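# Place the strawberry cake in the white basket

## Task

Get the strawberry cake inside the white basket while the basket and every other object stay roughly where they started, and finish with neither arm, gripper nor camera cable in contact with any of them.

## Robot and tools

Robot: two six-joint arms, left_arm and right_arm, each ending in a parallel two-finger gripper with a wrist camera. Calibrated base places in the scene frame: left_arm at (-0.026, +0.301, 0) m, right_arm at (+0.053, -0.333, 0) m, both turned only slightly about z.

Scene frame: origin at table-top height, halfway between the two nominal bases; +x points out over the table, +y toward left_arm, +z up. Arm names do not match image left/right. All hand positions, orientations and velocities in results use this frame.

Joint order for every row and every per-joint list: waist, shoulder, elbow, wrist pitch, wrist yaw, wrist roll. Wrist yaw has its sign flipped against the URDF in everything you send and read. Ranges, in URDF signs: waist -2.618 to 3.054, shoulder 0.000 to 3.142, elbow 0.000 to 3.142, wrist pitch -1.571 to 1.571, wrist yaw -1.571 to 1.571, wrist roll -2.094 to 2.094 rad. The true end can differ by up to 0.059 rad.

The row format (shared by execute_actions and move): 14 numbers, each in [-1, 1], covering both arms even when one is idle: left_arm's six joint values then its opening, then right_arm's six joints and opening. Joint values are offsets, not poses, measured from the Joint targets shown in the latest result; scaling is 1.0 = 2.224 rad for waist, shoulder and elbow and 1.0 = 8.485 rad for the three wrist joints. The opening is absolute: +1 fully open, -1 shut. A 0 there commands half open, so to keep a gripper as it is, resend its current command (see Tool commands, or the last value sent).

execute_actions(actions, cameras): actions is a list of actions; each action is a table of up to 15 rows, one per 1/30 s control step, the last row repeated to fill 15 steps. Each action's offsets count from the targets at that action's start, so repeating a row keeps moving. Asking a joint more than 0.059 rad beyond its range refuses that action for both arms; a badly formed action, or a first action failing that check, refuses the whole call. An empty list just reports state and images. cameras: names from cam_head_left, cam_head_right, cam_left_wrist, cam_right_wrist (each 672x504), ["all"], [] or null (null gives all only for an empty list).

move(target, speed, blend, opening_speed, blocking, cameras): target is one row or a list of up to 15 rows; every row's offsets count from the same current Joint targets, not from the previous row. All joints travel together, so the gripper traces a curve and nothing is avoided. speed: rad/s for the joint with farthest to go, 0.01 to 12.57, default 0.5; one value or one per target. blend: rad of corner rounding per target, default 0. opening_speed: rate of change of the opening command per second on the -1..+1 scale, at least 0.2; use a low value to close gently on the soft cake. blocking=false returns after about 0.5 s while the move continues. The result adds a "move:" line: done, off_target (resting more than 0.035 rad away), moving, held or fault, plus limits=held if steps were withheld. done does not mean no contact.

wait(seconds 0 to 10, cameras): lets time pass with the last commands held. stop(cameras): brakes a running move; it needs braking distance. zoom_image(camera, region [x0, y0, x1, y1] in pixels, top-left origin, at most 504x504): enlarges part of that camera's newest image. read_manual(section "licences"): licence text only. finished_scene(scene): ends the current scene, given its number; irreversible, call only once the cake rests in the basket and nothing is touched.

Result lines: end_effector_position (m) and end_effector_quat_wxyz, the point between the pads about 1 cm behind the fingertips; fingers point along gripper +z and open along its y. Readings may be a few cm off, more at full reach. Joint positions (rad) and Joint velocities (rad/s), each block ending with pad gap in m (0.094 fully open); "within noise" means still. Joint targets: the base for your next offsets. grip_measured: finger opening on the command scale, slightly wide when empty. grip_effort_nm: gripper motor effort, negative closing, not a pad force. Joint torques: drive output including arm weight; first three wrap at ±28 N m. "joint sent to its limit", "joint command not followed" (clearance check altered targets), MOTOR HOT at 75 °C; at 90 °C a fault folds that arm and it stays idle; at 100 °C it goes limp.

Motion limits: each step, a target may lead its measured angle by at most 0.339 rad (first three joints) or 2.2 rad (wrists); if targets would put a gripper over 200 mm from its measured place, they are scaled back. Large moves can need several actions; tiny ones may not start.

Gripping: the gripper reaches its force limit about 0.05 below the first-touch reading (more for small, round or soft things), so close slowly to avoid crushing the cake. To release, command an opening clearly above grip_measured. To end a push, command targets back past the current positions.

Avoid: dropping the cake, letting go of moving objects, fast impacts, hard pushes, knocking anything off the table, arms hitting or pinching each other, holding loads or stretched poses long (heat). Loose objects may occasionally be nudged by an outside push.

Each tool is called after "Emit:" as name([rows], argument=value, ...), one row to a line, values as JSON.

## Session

Emit:
execute_actions(actions=[])

Scene clock: 0.00 s.
left_arm: end_effector_position=(+0.3753, +0.2977, +0.1035) grip_measured=+1.000 grip_effort_nm=n/a end_effector_quat_wxyz=(+0.586, +0.042, +0.806, -0.072) | right_arm: end_effector_position=(+0.4622, -0.3357, +0.1305) grip_measured=+1.000 grip_effort_nm=n/a end_effector_quat_wxyz=(+0.634, +0.023, +0.773, -0.029)
Joint positions: left_arm=[0.077 1.568 0.393 0.855 -0.268 0.017 0.094] | right_arm=[0.031 1.561 0.381 0.982 -0.115 0.006 0.094]
Joint velocities: within noise
Joint torques (N m): no reading
Motor temperatures (°C): left_arm=[22 25 23 21 23 19 23] | right_arm=[23 25 24 29 23 21 20]
Heat: left arm: 25 °C; right arm: 29 °C.
Joint targets: left_arm=[0.077 1.563 0.398 0.849 -0.269 0.017] | right_arm=[0.031 1.558 0.384 0.971 -0.116 0.006]
Tool commands: left_gripper/opening=+1.0 right_gripper/opening=+1.0

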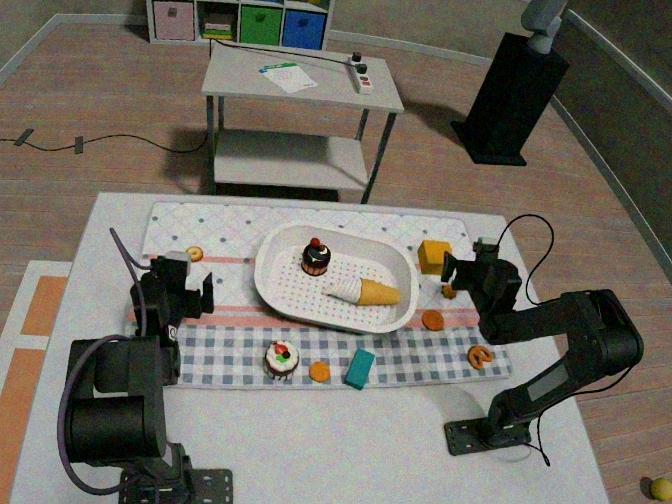

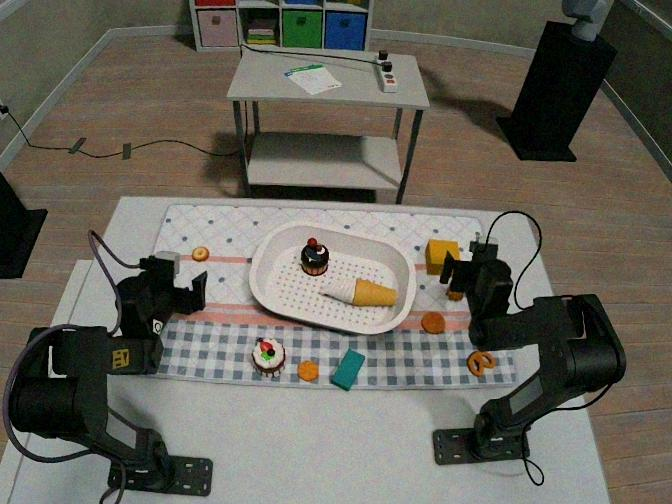

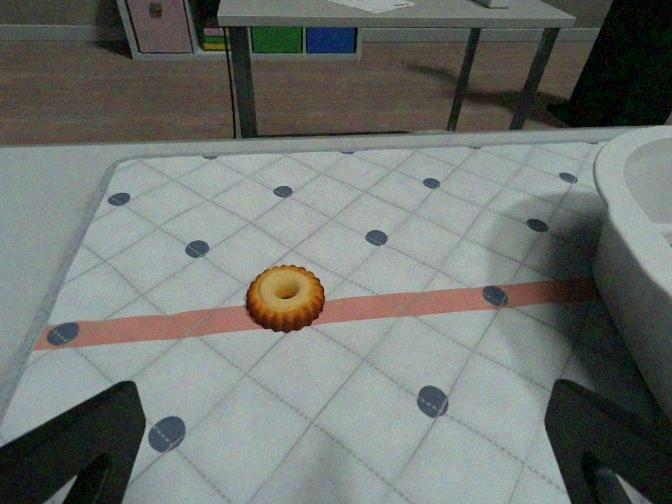

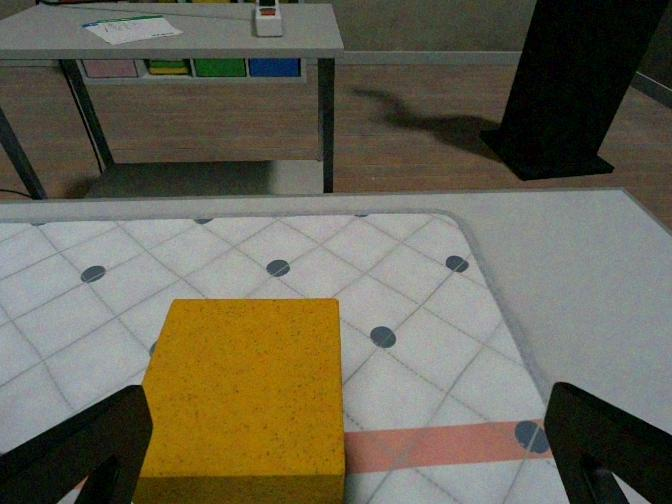

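Emit:
move([
  [-0.06,-0.0958,0.2257,-0.0884,0.0317,-0.002,1,0,0,0,0,0,0,1],
  [-0.3543,-0.0980,0.3008,-0.2028,0.0317,-0.002,1,0,0,0,0,0,0,1],
], speed=1.3, blend=[0.3,0], cameras=["cam_left_wrist","cam_head_right"])

Scene clock: 14.17 s.
left_arm: end_effector_position=(+0.2163, +0.1046, +0.1239) grip_measured=+1.000 grip_effort_nm=-0.002 end_effector_quat_wxyz=(+0.181, +0.330, +0.924, -0.068) | right_arm: end_effector_position=(+0.4622, -0.3357, +0.1305) grip_measured=+1.000 grip_effort_nm=0.032 end_effector_quat_wxyz=(+0.634, +0.023, +0.773, -0.029)
Joint positions: left_arm=[-0.708 1.367 1.035 -0.848 -0.01 0.006 0.094] | right_arm=[0.031 1.561 0.381 0.982 -0.115 0.006 0.094]
Joint torques (N m): left_arm=[-0.31 -6.35 8.99 0.89 0.09 -0.05] | right_arm=[0.03 -4.81 6.67 1.6 -0.04 -0.01]
Heat: left arm: 26 °C; right arm: 31 °C.
Joint targets: left_arm=[-0.711 1.345 1.068 -0.871 0.000 0.000] | right_arm=[0.031 1.558 0.384 0.971 -0.116 0.006]
move: done
Images, in order (width x height): cam_head_right 672x504, cam_left_wrist 672x504.

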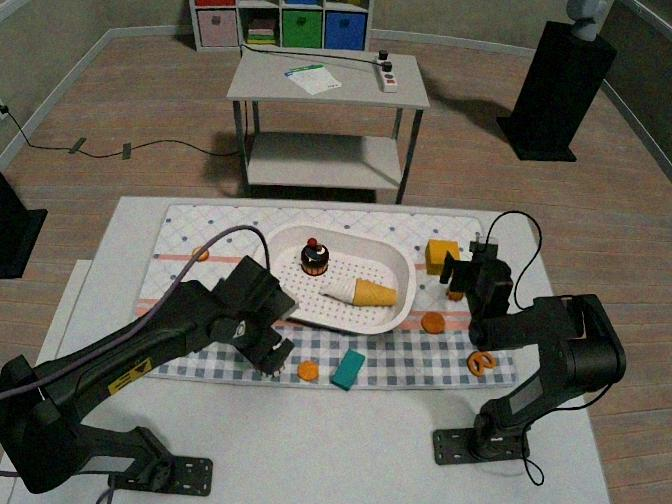

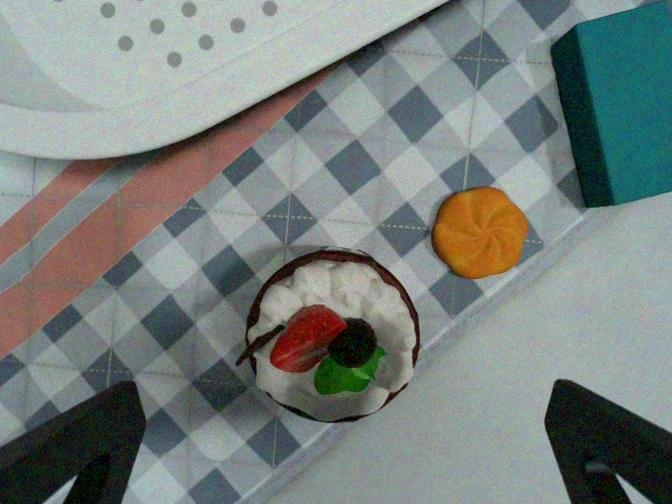

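Emit:
move([
  [0,0.0570,-0.1386,0.0510,0,0,1,0,0,0,0,0,0,1],
  [0,0.0570,-0.1386,0.0510,0,0,0.25,0,0,0,0,0,0,1],
  [0,0.0094,0.0163,-0.002,0,0,0.25,0,0,0,0,0,0,1],
  [0.0782,0.2804,0.3105,-0.0081,0,0,0.25,0,0,0,0,0,0,1],
], speed=[0.5,0.5,0.6,0.6], blend=[0,0,0.1,0], opening_speed=0.7, cameras=["cam_left_wrist","cam_head_right"])

Scene clock: 37.20 s.
left_arm: end_effector_position=(+0.3861, +0.0718, +0.1355) grip_measured=+0.405 grip_effort_nm=-1.023 end_effector_quat_wxyz=(+0.197, +0.249, +0.947, -0.052) | right_arm: end_effector_position=(+0.4622, -0.3357, +0.1305) grip_measured=+1.000 grip_effort_nm=0.027 end_effector_quat_wxyz=(+0.634, +0.023, +0.773, -0.029)
Joint positions: left_arm=[-0.538 1.961 1.724 -0.923 -0.003 0.006 0.066] | right_arm=[0.031 1.561 0.381 0.982 -0.115 0.006 0.094]
Joint torques (N m): left_arm=[0.12 -9.55 9.13 0.98 0.02 -0.04] | right_arm=[0.03 -4.81 6.65 1.59 -0.04 -0.01]
Heat: left arm: 27 °C; right arm: 33 °C.
Joint targets: left_arm=[-0.537 1.969 1.758 -0.940 -0.001 0.000] | right_arm=[0.031 1.558 0.384 0.971 -0.116 0.006]
move: done
Images, in order (width x height): cam_head_right 672x504, cam_left_wrist 672x504.

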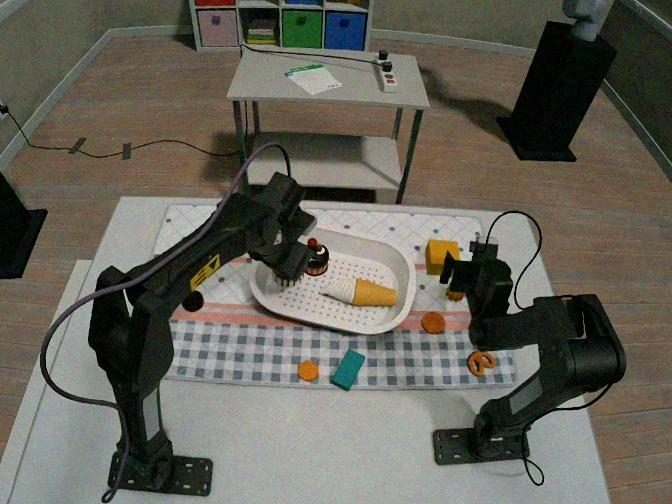

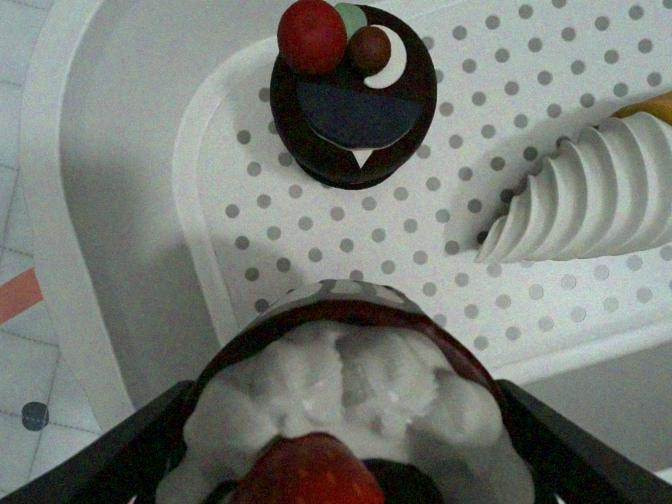

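Emit:
move([
  [-0.0076,0.0222,-0.1361,0.0416,0,0,0.25,0,0,0,0,0,0,1],
  [-0.0076,0.0305,-0.1501,0.0474,0,0,0.25,0,0,0,0,0,0,1],
], speed=[0.4,0.08], cameras=["cam_left_wrist"])

Scene clock: 52.20 s.
left_arm: end_effector_position=(+0.3834, +0.0684, +0.0520) grip_measured=+0.405 grip_effort_nm=-1.023 end_effector_quat_wxyz=(+0.197, +0.253, +0.946, -0.053) | right_arm: end_effector_position=(+0.4622, -0.3357, +0.1305) grip_measured=+1.000 grip_effort_nm=0.032 end_effector_quat_wxyz=(+0.634, +0.023, +0.773, -0.029)
Joint positions: left_arm=[-0.548 2.009 1.455 -0.605 -0.003 0.006 0.066] | right_arm=[0.031 1.561 0.381 0.982 -0.115 0.006 0.094]
Joint torques (N m): left_arm=[-0.59 -8.09 3.75 1.9 0.03 -0.05] | right_arm=[0.03 -4.81 6.67 1.61 -0.05 -0.01]
Heat: left arm: 28 °C; right arm: 33 °C.
Joint targets: left_arm=[-0.554 2.037 1.424 -0.538 -0.001 0.000] | right_arm=[0.031 1.558 0.384 0.971 -0.116 0.006]
move: off_target (left_arm); left_arm: the wrist pitch is farthest, 0.068 rad from its target
Images, in order (width x height): cam_left_wrist 672x504.

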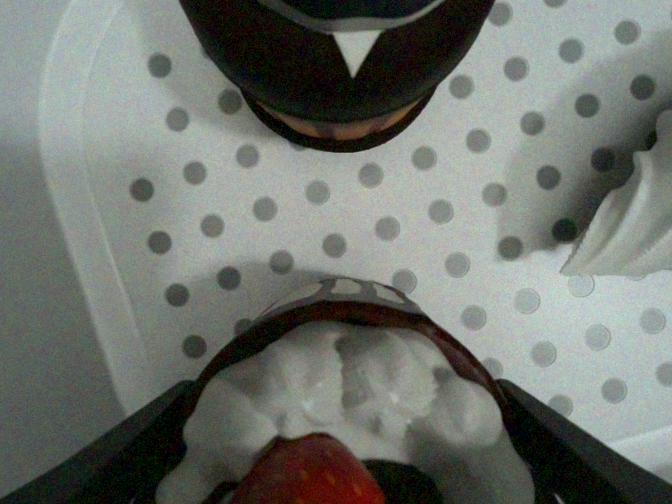

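Emit:
move([
  [0,-0.0042,0.007,-0.0029,0,0,0.25,0,0,0,0,0,0,1],
  [0,-0.0042,0.007,-0.0029,0,0,0.78,0,0,0,0,0,0,1],
  [0,-0.0305,0.1501,-0.0474,0,0,0.78,0,0,0,0,0,0,1],
], speed=[0.1,0.3,0.6], opening_speed=0.7, cameras=["cam_left_wrist","cam_head_right"])

Scene clock: 60.00 s.
left_arm: end_effector_position=(+0.3874, +0.0661, +0.1253) grip_measured=+0.778 grip_effort_nm=0.120 end_effector_quat_wxyz=(+0.190, +0.254, +0.947, -0.051) | right_arm: end_effector_position=(+0.4622, -0.3357, +0.1305) grip_measured=+1.000 grip_effort_nm=0.032 end_effector_quat_wxyz=(+0.634, +0.023, +0.773, -0.029)
Joint positions: left_arm=[-0.548 1.992 1.733 -0.916 -0.003 0.006 0.084] | right_arm=[0.031 1.561 0.381 0.982 -0.115 0.006 0.094]
Joint torques (N m): left_arm=[-0.59 -12.42 8.35 0.91 0.03 -0.04] | right_arm=[0.03 -4.81 6.67 1.6 -0.05 0]
Heat: left arm: 29 °C; right arm: 33 °C.
Joint targets: left_arm=[-0.554 1.968 1.758 -0.940 -0.001 0.000] | right_arm=[0.031 1.558 0.384 0.971 -0.116 0.006]
move: done; target 2's new numbers were sent with left_arm's wrist pitch 0.043 rad from that target
Images, in order (width x height): cam_head_right 672x504, cam_left_wrist 672x504.

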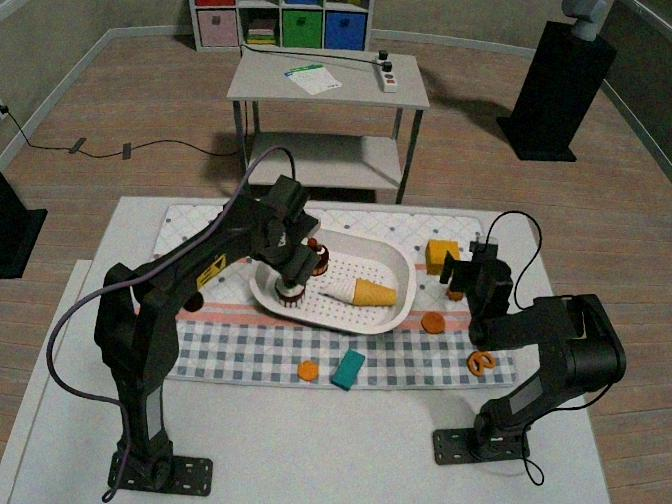

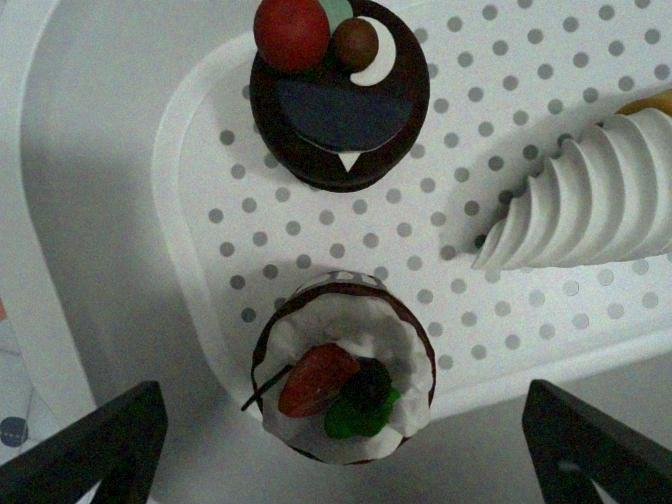

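Emit:
finished_scene(scene=2)

The scene is finished: the task was done.


## Next scene

The same job, from a new start.

Emit:
execute_actions(actions=[])

Scene clock: 0.00 s.
left_arm: end_effector_position=(+0.3701, +0.3334, +0.1050) grip_measured=+1.000 grip_effort_nm=n/a end_effector_quat_wxyz=(+0.593, -0.053, +0.803, +0.032) | right_arm: end_effector_position=(+0.4655, -0.3440, +0.1221) grip_measured=+1.000 grip_effort_nm=n/a end_effector_quat_wxyz=(+0.618, +0.034, +0.785, -0.032)
Joint positions: left_arm=[0.018 1.543 0.359 0.885 0.068 -0.032 0.094] | right_arm=[0.01 1.573 0.405 0.93 -0.111 0.019 0.094]
Joint velocities: within noise
Joint torques (N m): no reading
Motor temperatures (°C): left_arm=[22 24 22 21 23 19 23] | right_arm=[23 22 23 26 23 21 20]
Heat: left arm: 24 °C; right arm: 26 °C.
Joint targets: left_arm=[0.018 1.538 0.364 0.880 0.068 -0.032] | right_arm=[0.010 1.570 0.408 0.918 -0.112 0.019]
Tool commands: left_gripper/opening=+1.0 right_gripper/opening=+1.0

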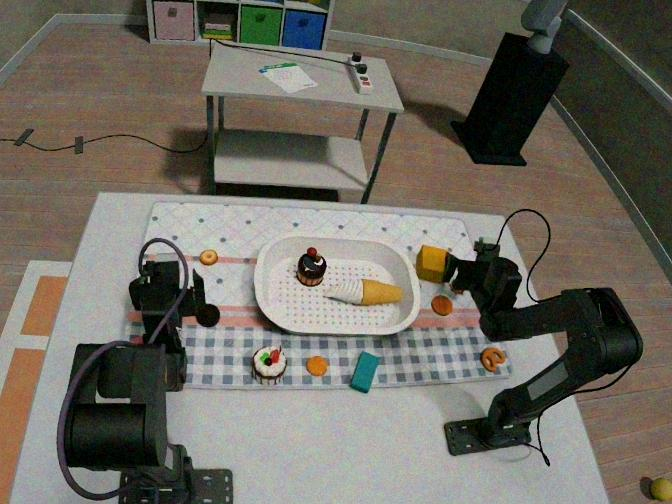

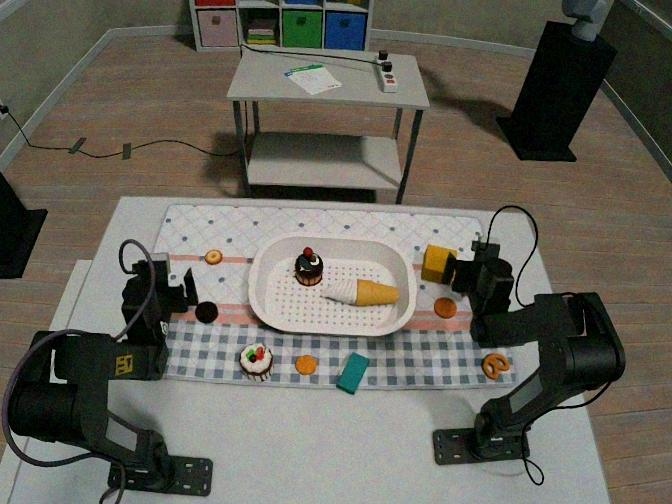

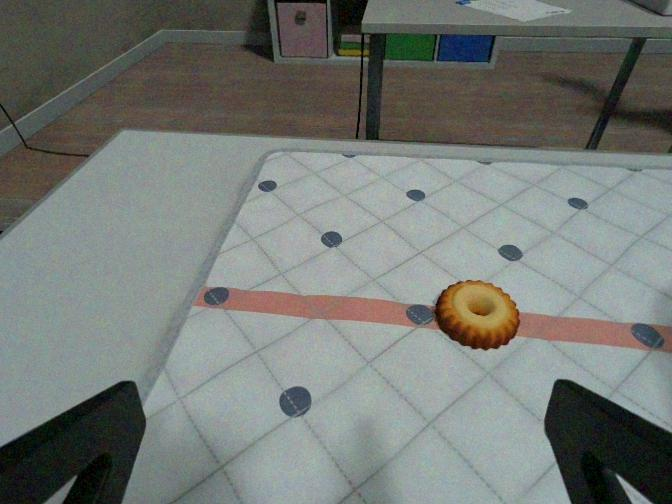

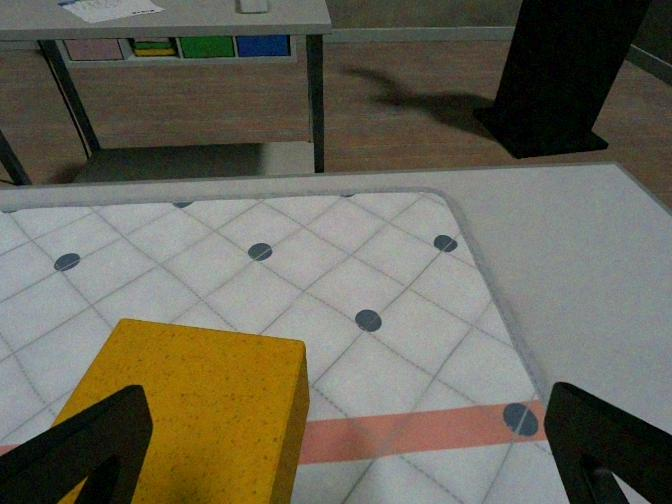

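Emit:
move([
  [-0.05,-0.09,0.2257,-0.0884,-0.008,0.0038,1,0,0,0,0,0,0,1],
  [-0.3076,-0.1214,0.3004,-0.2114,-0.008,0.0038,1,0,0,0,0,0,0,1],
], speed=1.3, blend=[0.3,0], cameras=["cam_left_wrist","cam_head_right"])

Scene clock: 9.80 s.
left_arm: end_effector_position=(+0.2114, +0.1294, +0.1310) grip_measured=+1.000 grip_effort_nm=0.002 end_effector_quat_wxyz=(+0.187, +0.301, +0.933, -0.059) | right_arm: end_effector_position=(+0.4655, -0.3440, +0.1221) grip_measured=+1.000 grip_effort_nm=0.027 end_effector_quat_wxyz=(+0.618, +0.034, +0.785, -0.032)
Joint positions: left_arm=[-0.661 1.286 1 -0.891 0.004 -0.006 0.094] | right_arm=[0.01 1.573 0.405 0.93 -0.111 0.019 0.094]
Joint torques (N m): left_arm=[-0.42 -5.31 8.8 0.88 -0.04 0.1] | right_arm=[0.05 -5 6.61 1.54 -0.05 -0.01]
Heat: left arm: 25 °C; right arm: 29 °C.
Joint targets: left_arm=[-0.666 1.268 1.032 -0.914 0.000 0.000] | right_arm=[0.010 1.570 0.408 0.918 -0.112 0.019]
move: done
Images, in order (width x height): cam_head_right 672x504, cam_left_wrist 672x504.

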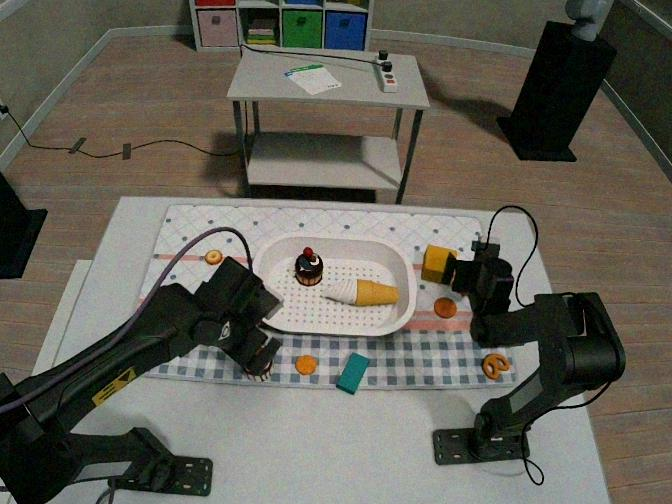

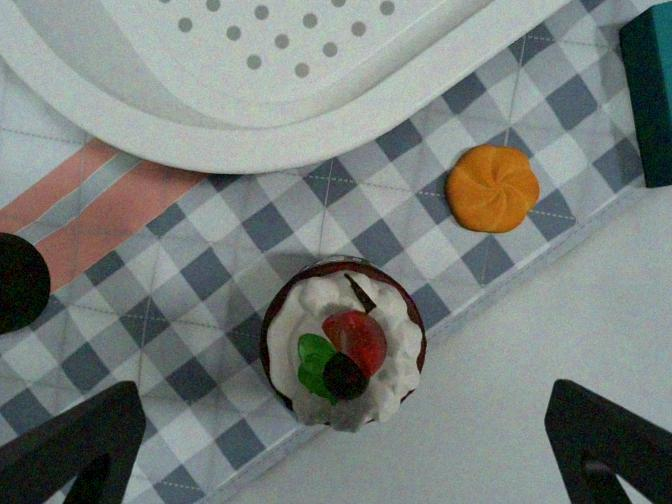

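Emit:
move([
  [-0.0054,0.0522,-0.1594,0.0555,0,0,1,0,0,0,0,0,0,1],
  [-0.0054,0.0522,-0.1594,0.0555,0,0,0.25,0,0,0,0,0,0,1],
  [-0.0054,0.0054,0.0039,0.0004,0,0,0.25,0,0,0,0,0,0,1],
  [0.0567,0.2678,0.2630,0.0013,0,0,0.25,0,0,0,0,0,0,1],
], speed=[0.5,0.5,0.6,0.6], blend=[0,0,0.1,0], opening_speed=0.7, cameras=["cam_left_wrist","cam_head_right"])

Scene clock: 28.87 s.
left_arm: end_effector_position=(+0.3615, +0.0854, +0.1341) grip_measured=+0.403 grip_effort_nm=-1.028 end_effector_quat_wxyz=(+0.193, +0.244, +0.949, -0.048) | right_arm: end_effector_position=(+0.4655, -0.3440, +0.1221) grip_measured=+1.000 grip_effort_nm=0.027 end_effector_quat_wxyz=(+0.618, +0.034, +0.785, -0.032)
Joint positions: left_arm=[-0.542 1.858 1.583 -0.895 0.005 -0.006 0.066] | right_arm=[0.01 1.573 0.405 0.93 -0.111 0.019 0.094]
Joint torques (N m): left_arm=[0.23 -8.92 8.96 1.04 -0.05 0.09] | right_arm=[0.03 -5.01 6.61 1.54 -0.05 0]
Motor temperatures (°C): left_arm=[22 25 25 23 23 19 23] | right_arm=[23 23 24 31 23 21 20]
Heat: left arm: 25 °C; right arm: 31 °C.
Joint targets: left_arm=[-0.539 1.864 1.617 -0.903 0.000 0.000] | right_arm=[0.010 1.570 0.408 0.918 -0.112 0.019]
move: done
Images, in order (width x height): cam_head_right 672x504, cam_left_wrist 672x504.

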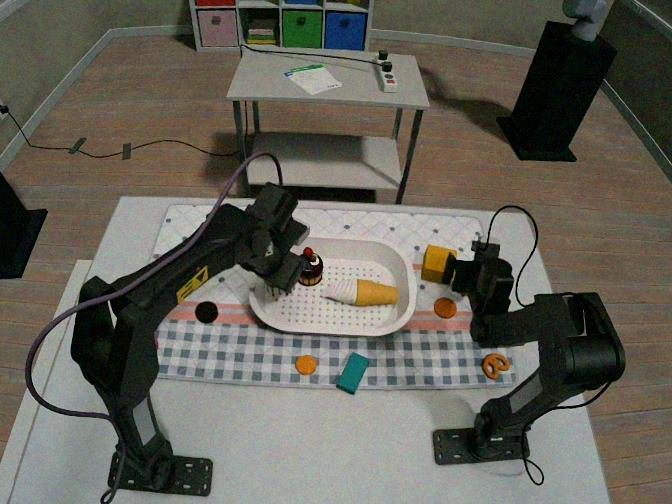

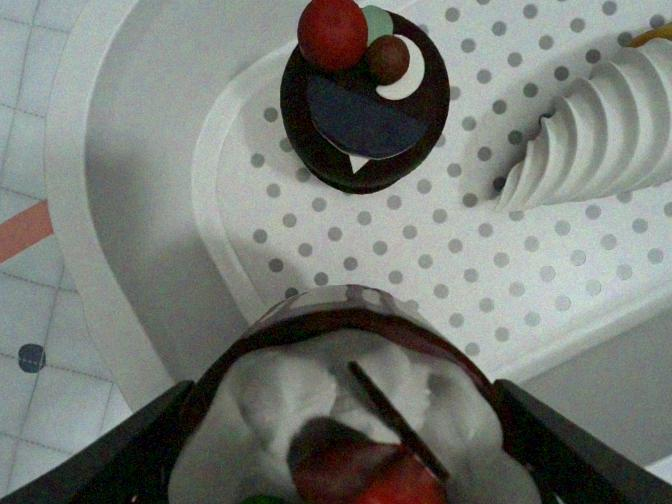

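Emit:
move([
  [-0.0229,0,0,0,0,0,0.25,0,0,0,0,0,0,1],
  [-0.0229,0.0403,-0.1145,0.0406,0,0,0.25,0,0,0,0,0,0,1],
  [-0.0229,0.0478,-0.1269,0.0458,0,0,0.25,0,0,0,0,0,0,1],
], speed=[0.2,0.4,0.08], cameras=["cam_left_wrist"])

Scene clock: 43.47 s.
left_arm: end_effector_position=(+0.3612, +0.0593, +0.0507) grip_measured=+0.403 grip_effort_nm=-1.028 end_effector_quat_wxyz=(+0.204, +0.267, +0.940, -0.057) | right_arm: end_effector_position=(+0.4655, -0.3440, +0.1221) grip_measured=+1.000 grip_effort_nm=0.027 end_effector_quat_wxyz=(+0.618, +0.034, +0.785, -0.032)
Joint positions: left_arm=[-0.592 1.948 1.355 -0.55 0.004 -0.006 0.066] | right_arm=[0.01 1.573 0.405 0.93 -0.111 0.019 0.094]
Joint torques (N m): left_arm=[0.12 -8.16 4.45 1.55 -0.03 0.09] | right_arm=[0.02 -5 6.61 1.54 -0.05 0]
Heat: left arm: 27 °C; right arm: 32 °C.
Joint targets: left_arm=[-0.590 1.970 1.335 -0.515 0.000 0.000] | right_arm=[0.010 1.570 0.408 0.918 -0.112 0.019]
move: off_target (left_arm); left_arm: the wrist pitch is farthest, 0.036 rad from its target
Images, in order (width x height): cam_left_wrist 672x504.

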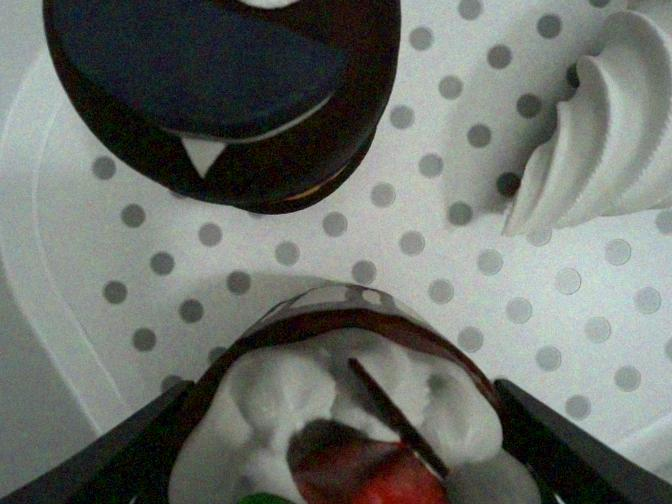

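Emit:
move([
  [0,0.0038,-0.0062,0.0026,0,0,0.25,0,0,0,0,0,0,1],
  [0,0.0038,-0.0062,0.0026,0,0,0.78,0,0,0,0,0,0,1],
  [0,-0.0478,0.1269,-0.0458,0,0,0.78,0,0,0,0,0,0,1],
], speed=[0.08,0.3,0.6], opening_speed=0.7, cameras=["cam_left_wrist","cam_head_right"])

Scene clock: 55.83 s.
left_arm: end_effector_position=(+0.3559, +0.0627, +0.1301) grip_measured=+0.778 grip_effort_nm=0.115 end_effector_quat_wxyz=(+0.194, +0.268, +0.942, -0.054) | right_arm: end_effector_position=(+0.4655, -0.3440, +0.1221) grip_measured=+1.000 grip_effort_nm=0.027 end_effector_quat_wxyz=(+0.618, +0.034, +0.785, -0.032)
Joint positions: left_arm=[-0.592 1.881 1.595 -0.88 0.004 -0.006 0.084] | right_arm=[0.01 1.573 0.405 0.93 -0.111 0.019 0.094]
Joint torques (N m): left_arm=[0.09 -11.04 7.97 0.89 -0.03 0.08] | right_arm=[0.05 -4.98 6.61 1.54 -0.05 -0.01]
Heat: left arm: 27 °C; right arm: 33 °C.
Joint targets: left_arm=[-0.590 1.864 1.617 -0.903 0.000 0.000] | right_arm=[0.010 1.570 0.408 0.918 -0.112 0.019]
move: done; target 2's new numbers were sent with left_arm's wrist pitch 0.040 rad from that target
Images, in order (width x height): cam_head_right 672x504, cam_left_wrist 672x504.

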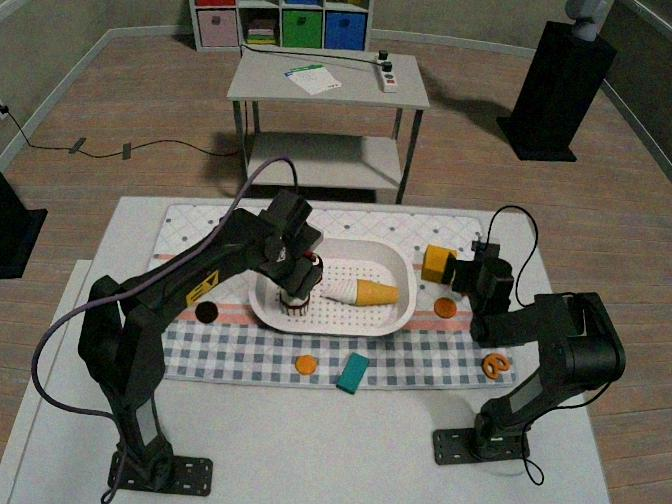

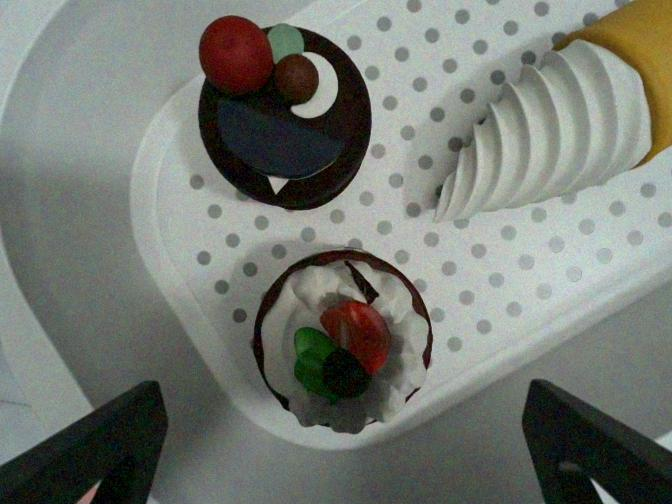

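Emit:
finished_scene(scene=3)

The scene is finished: the task was done.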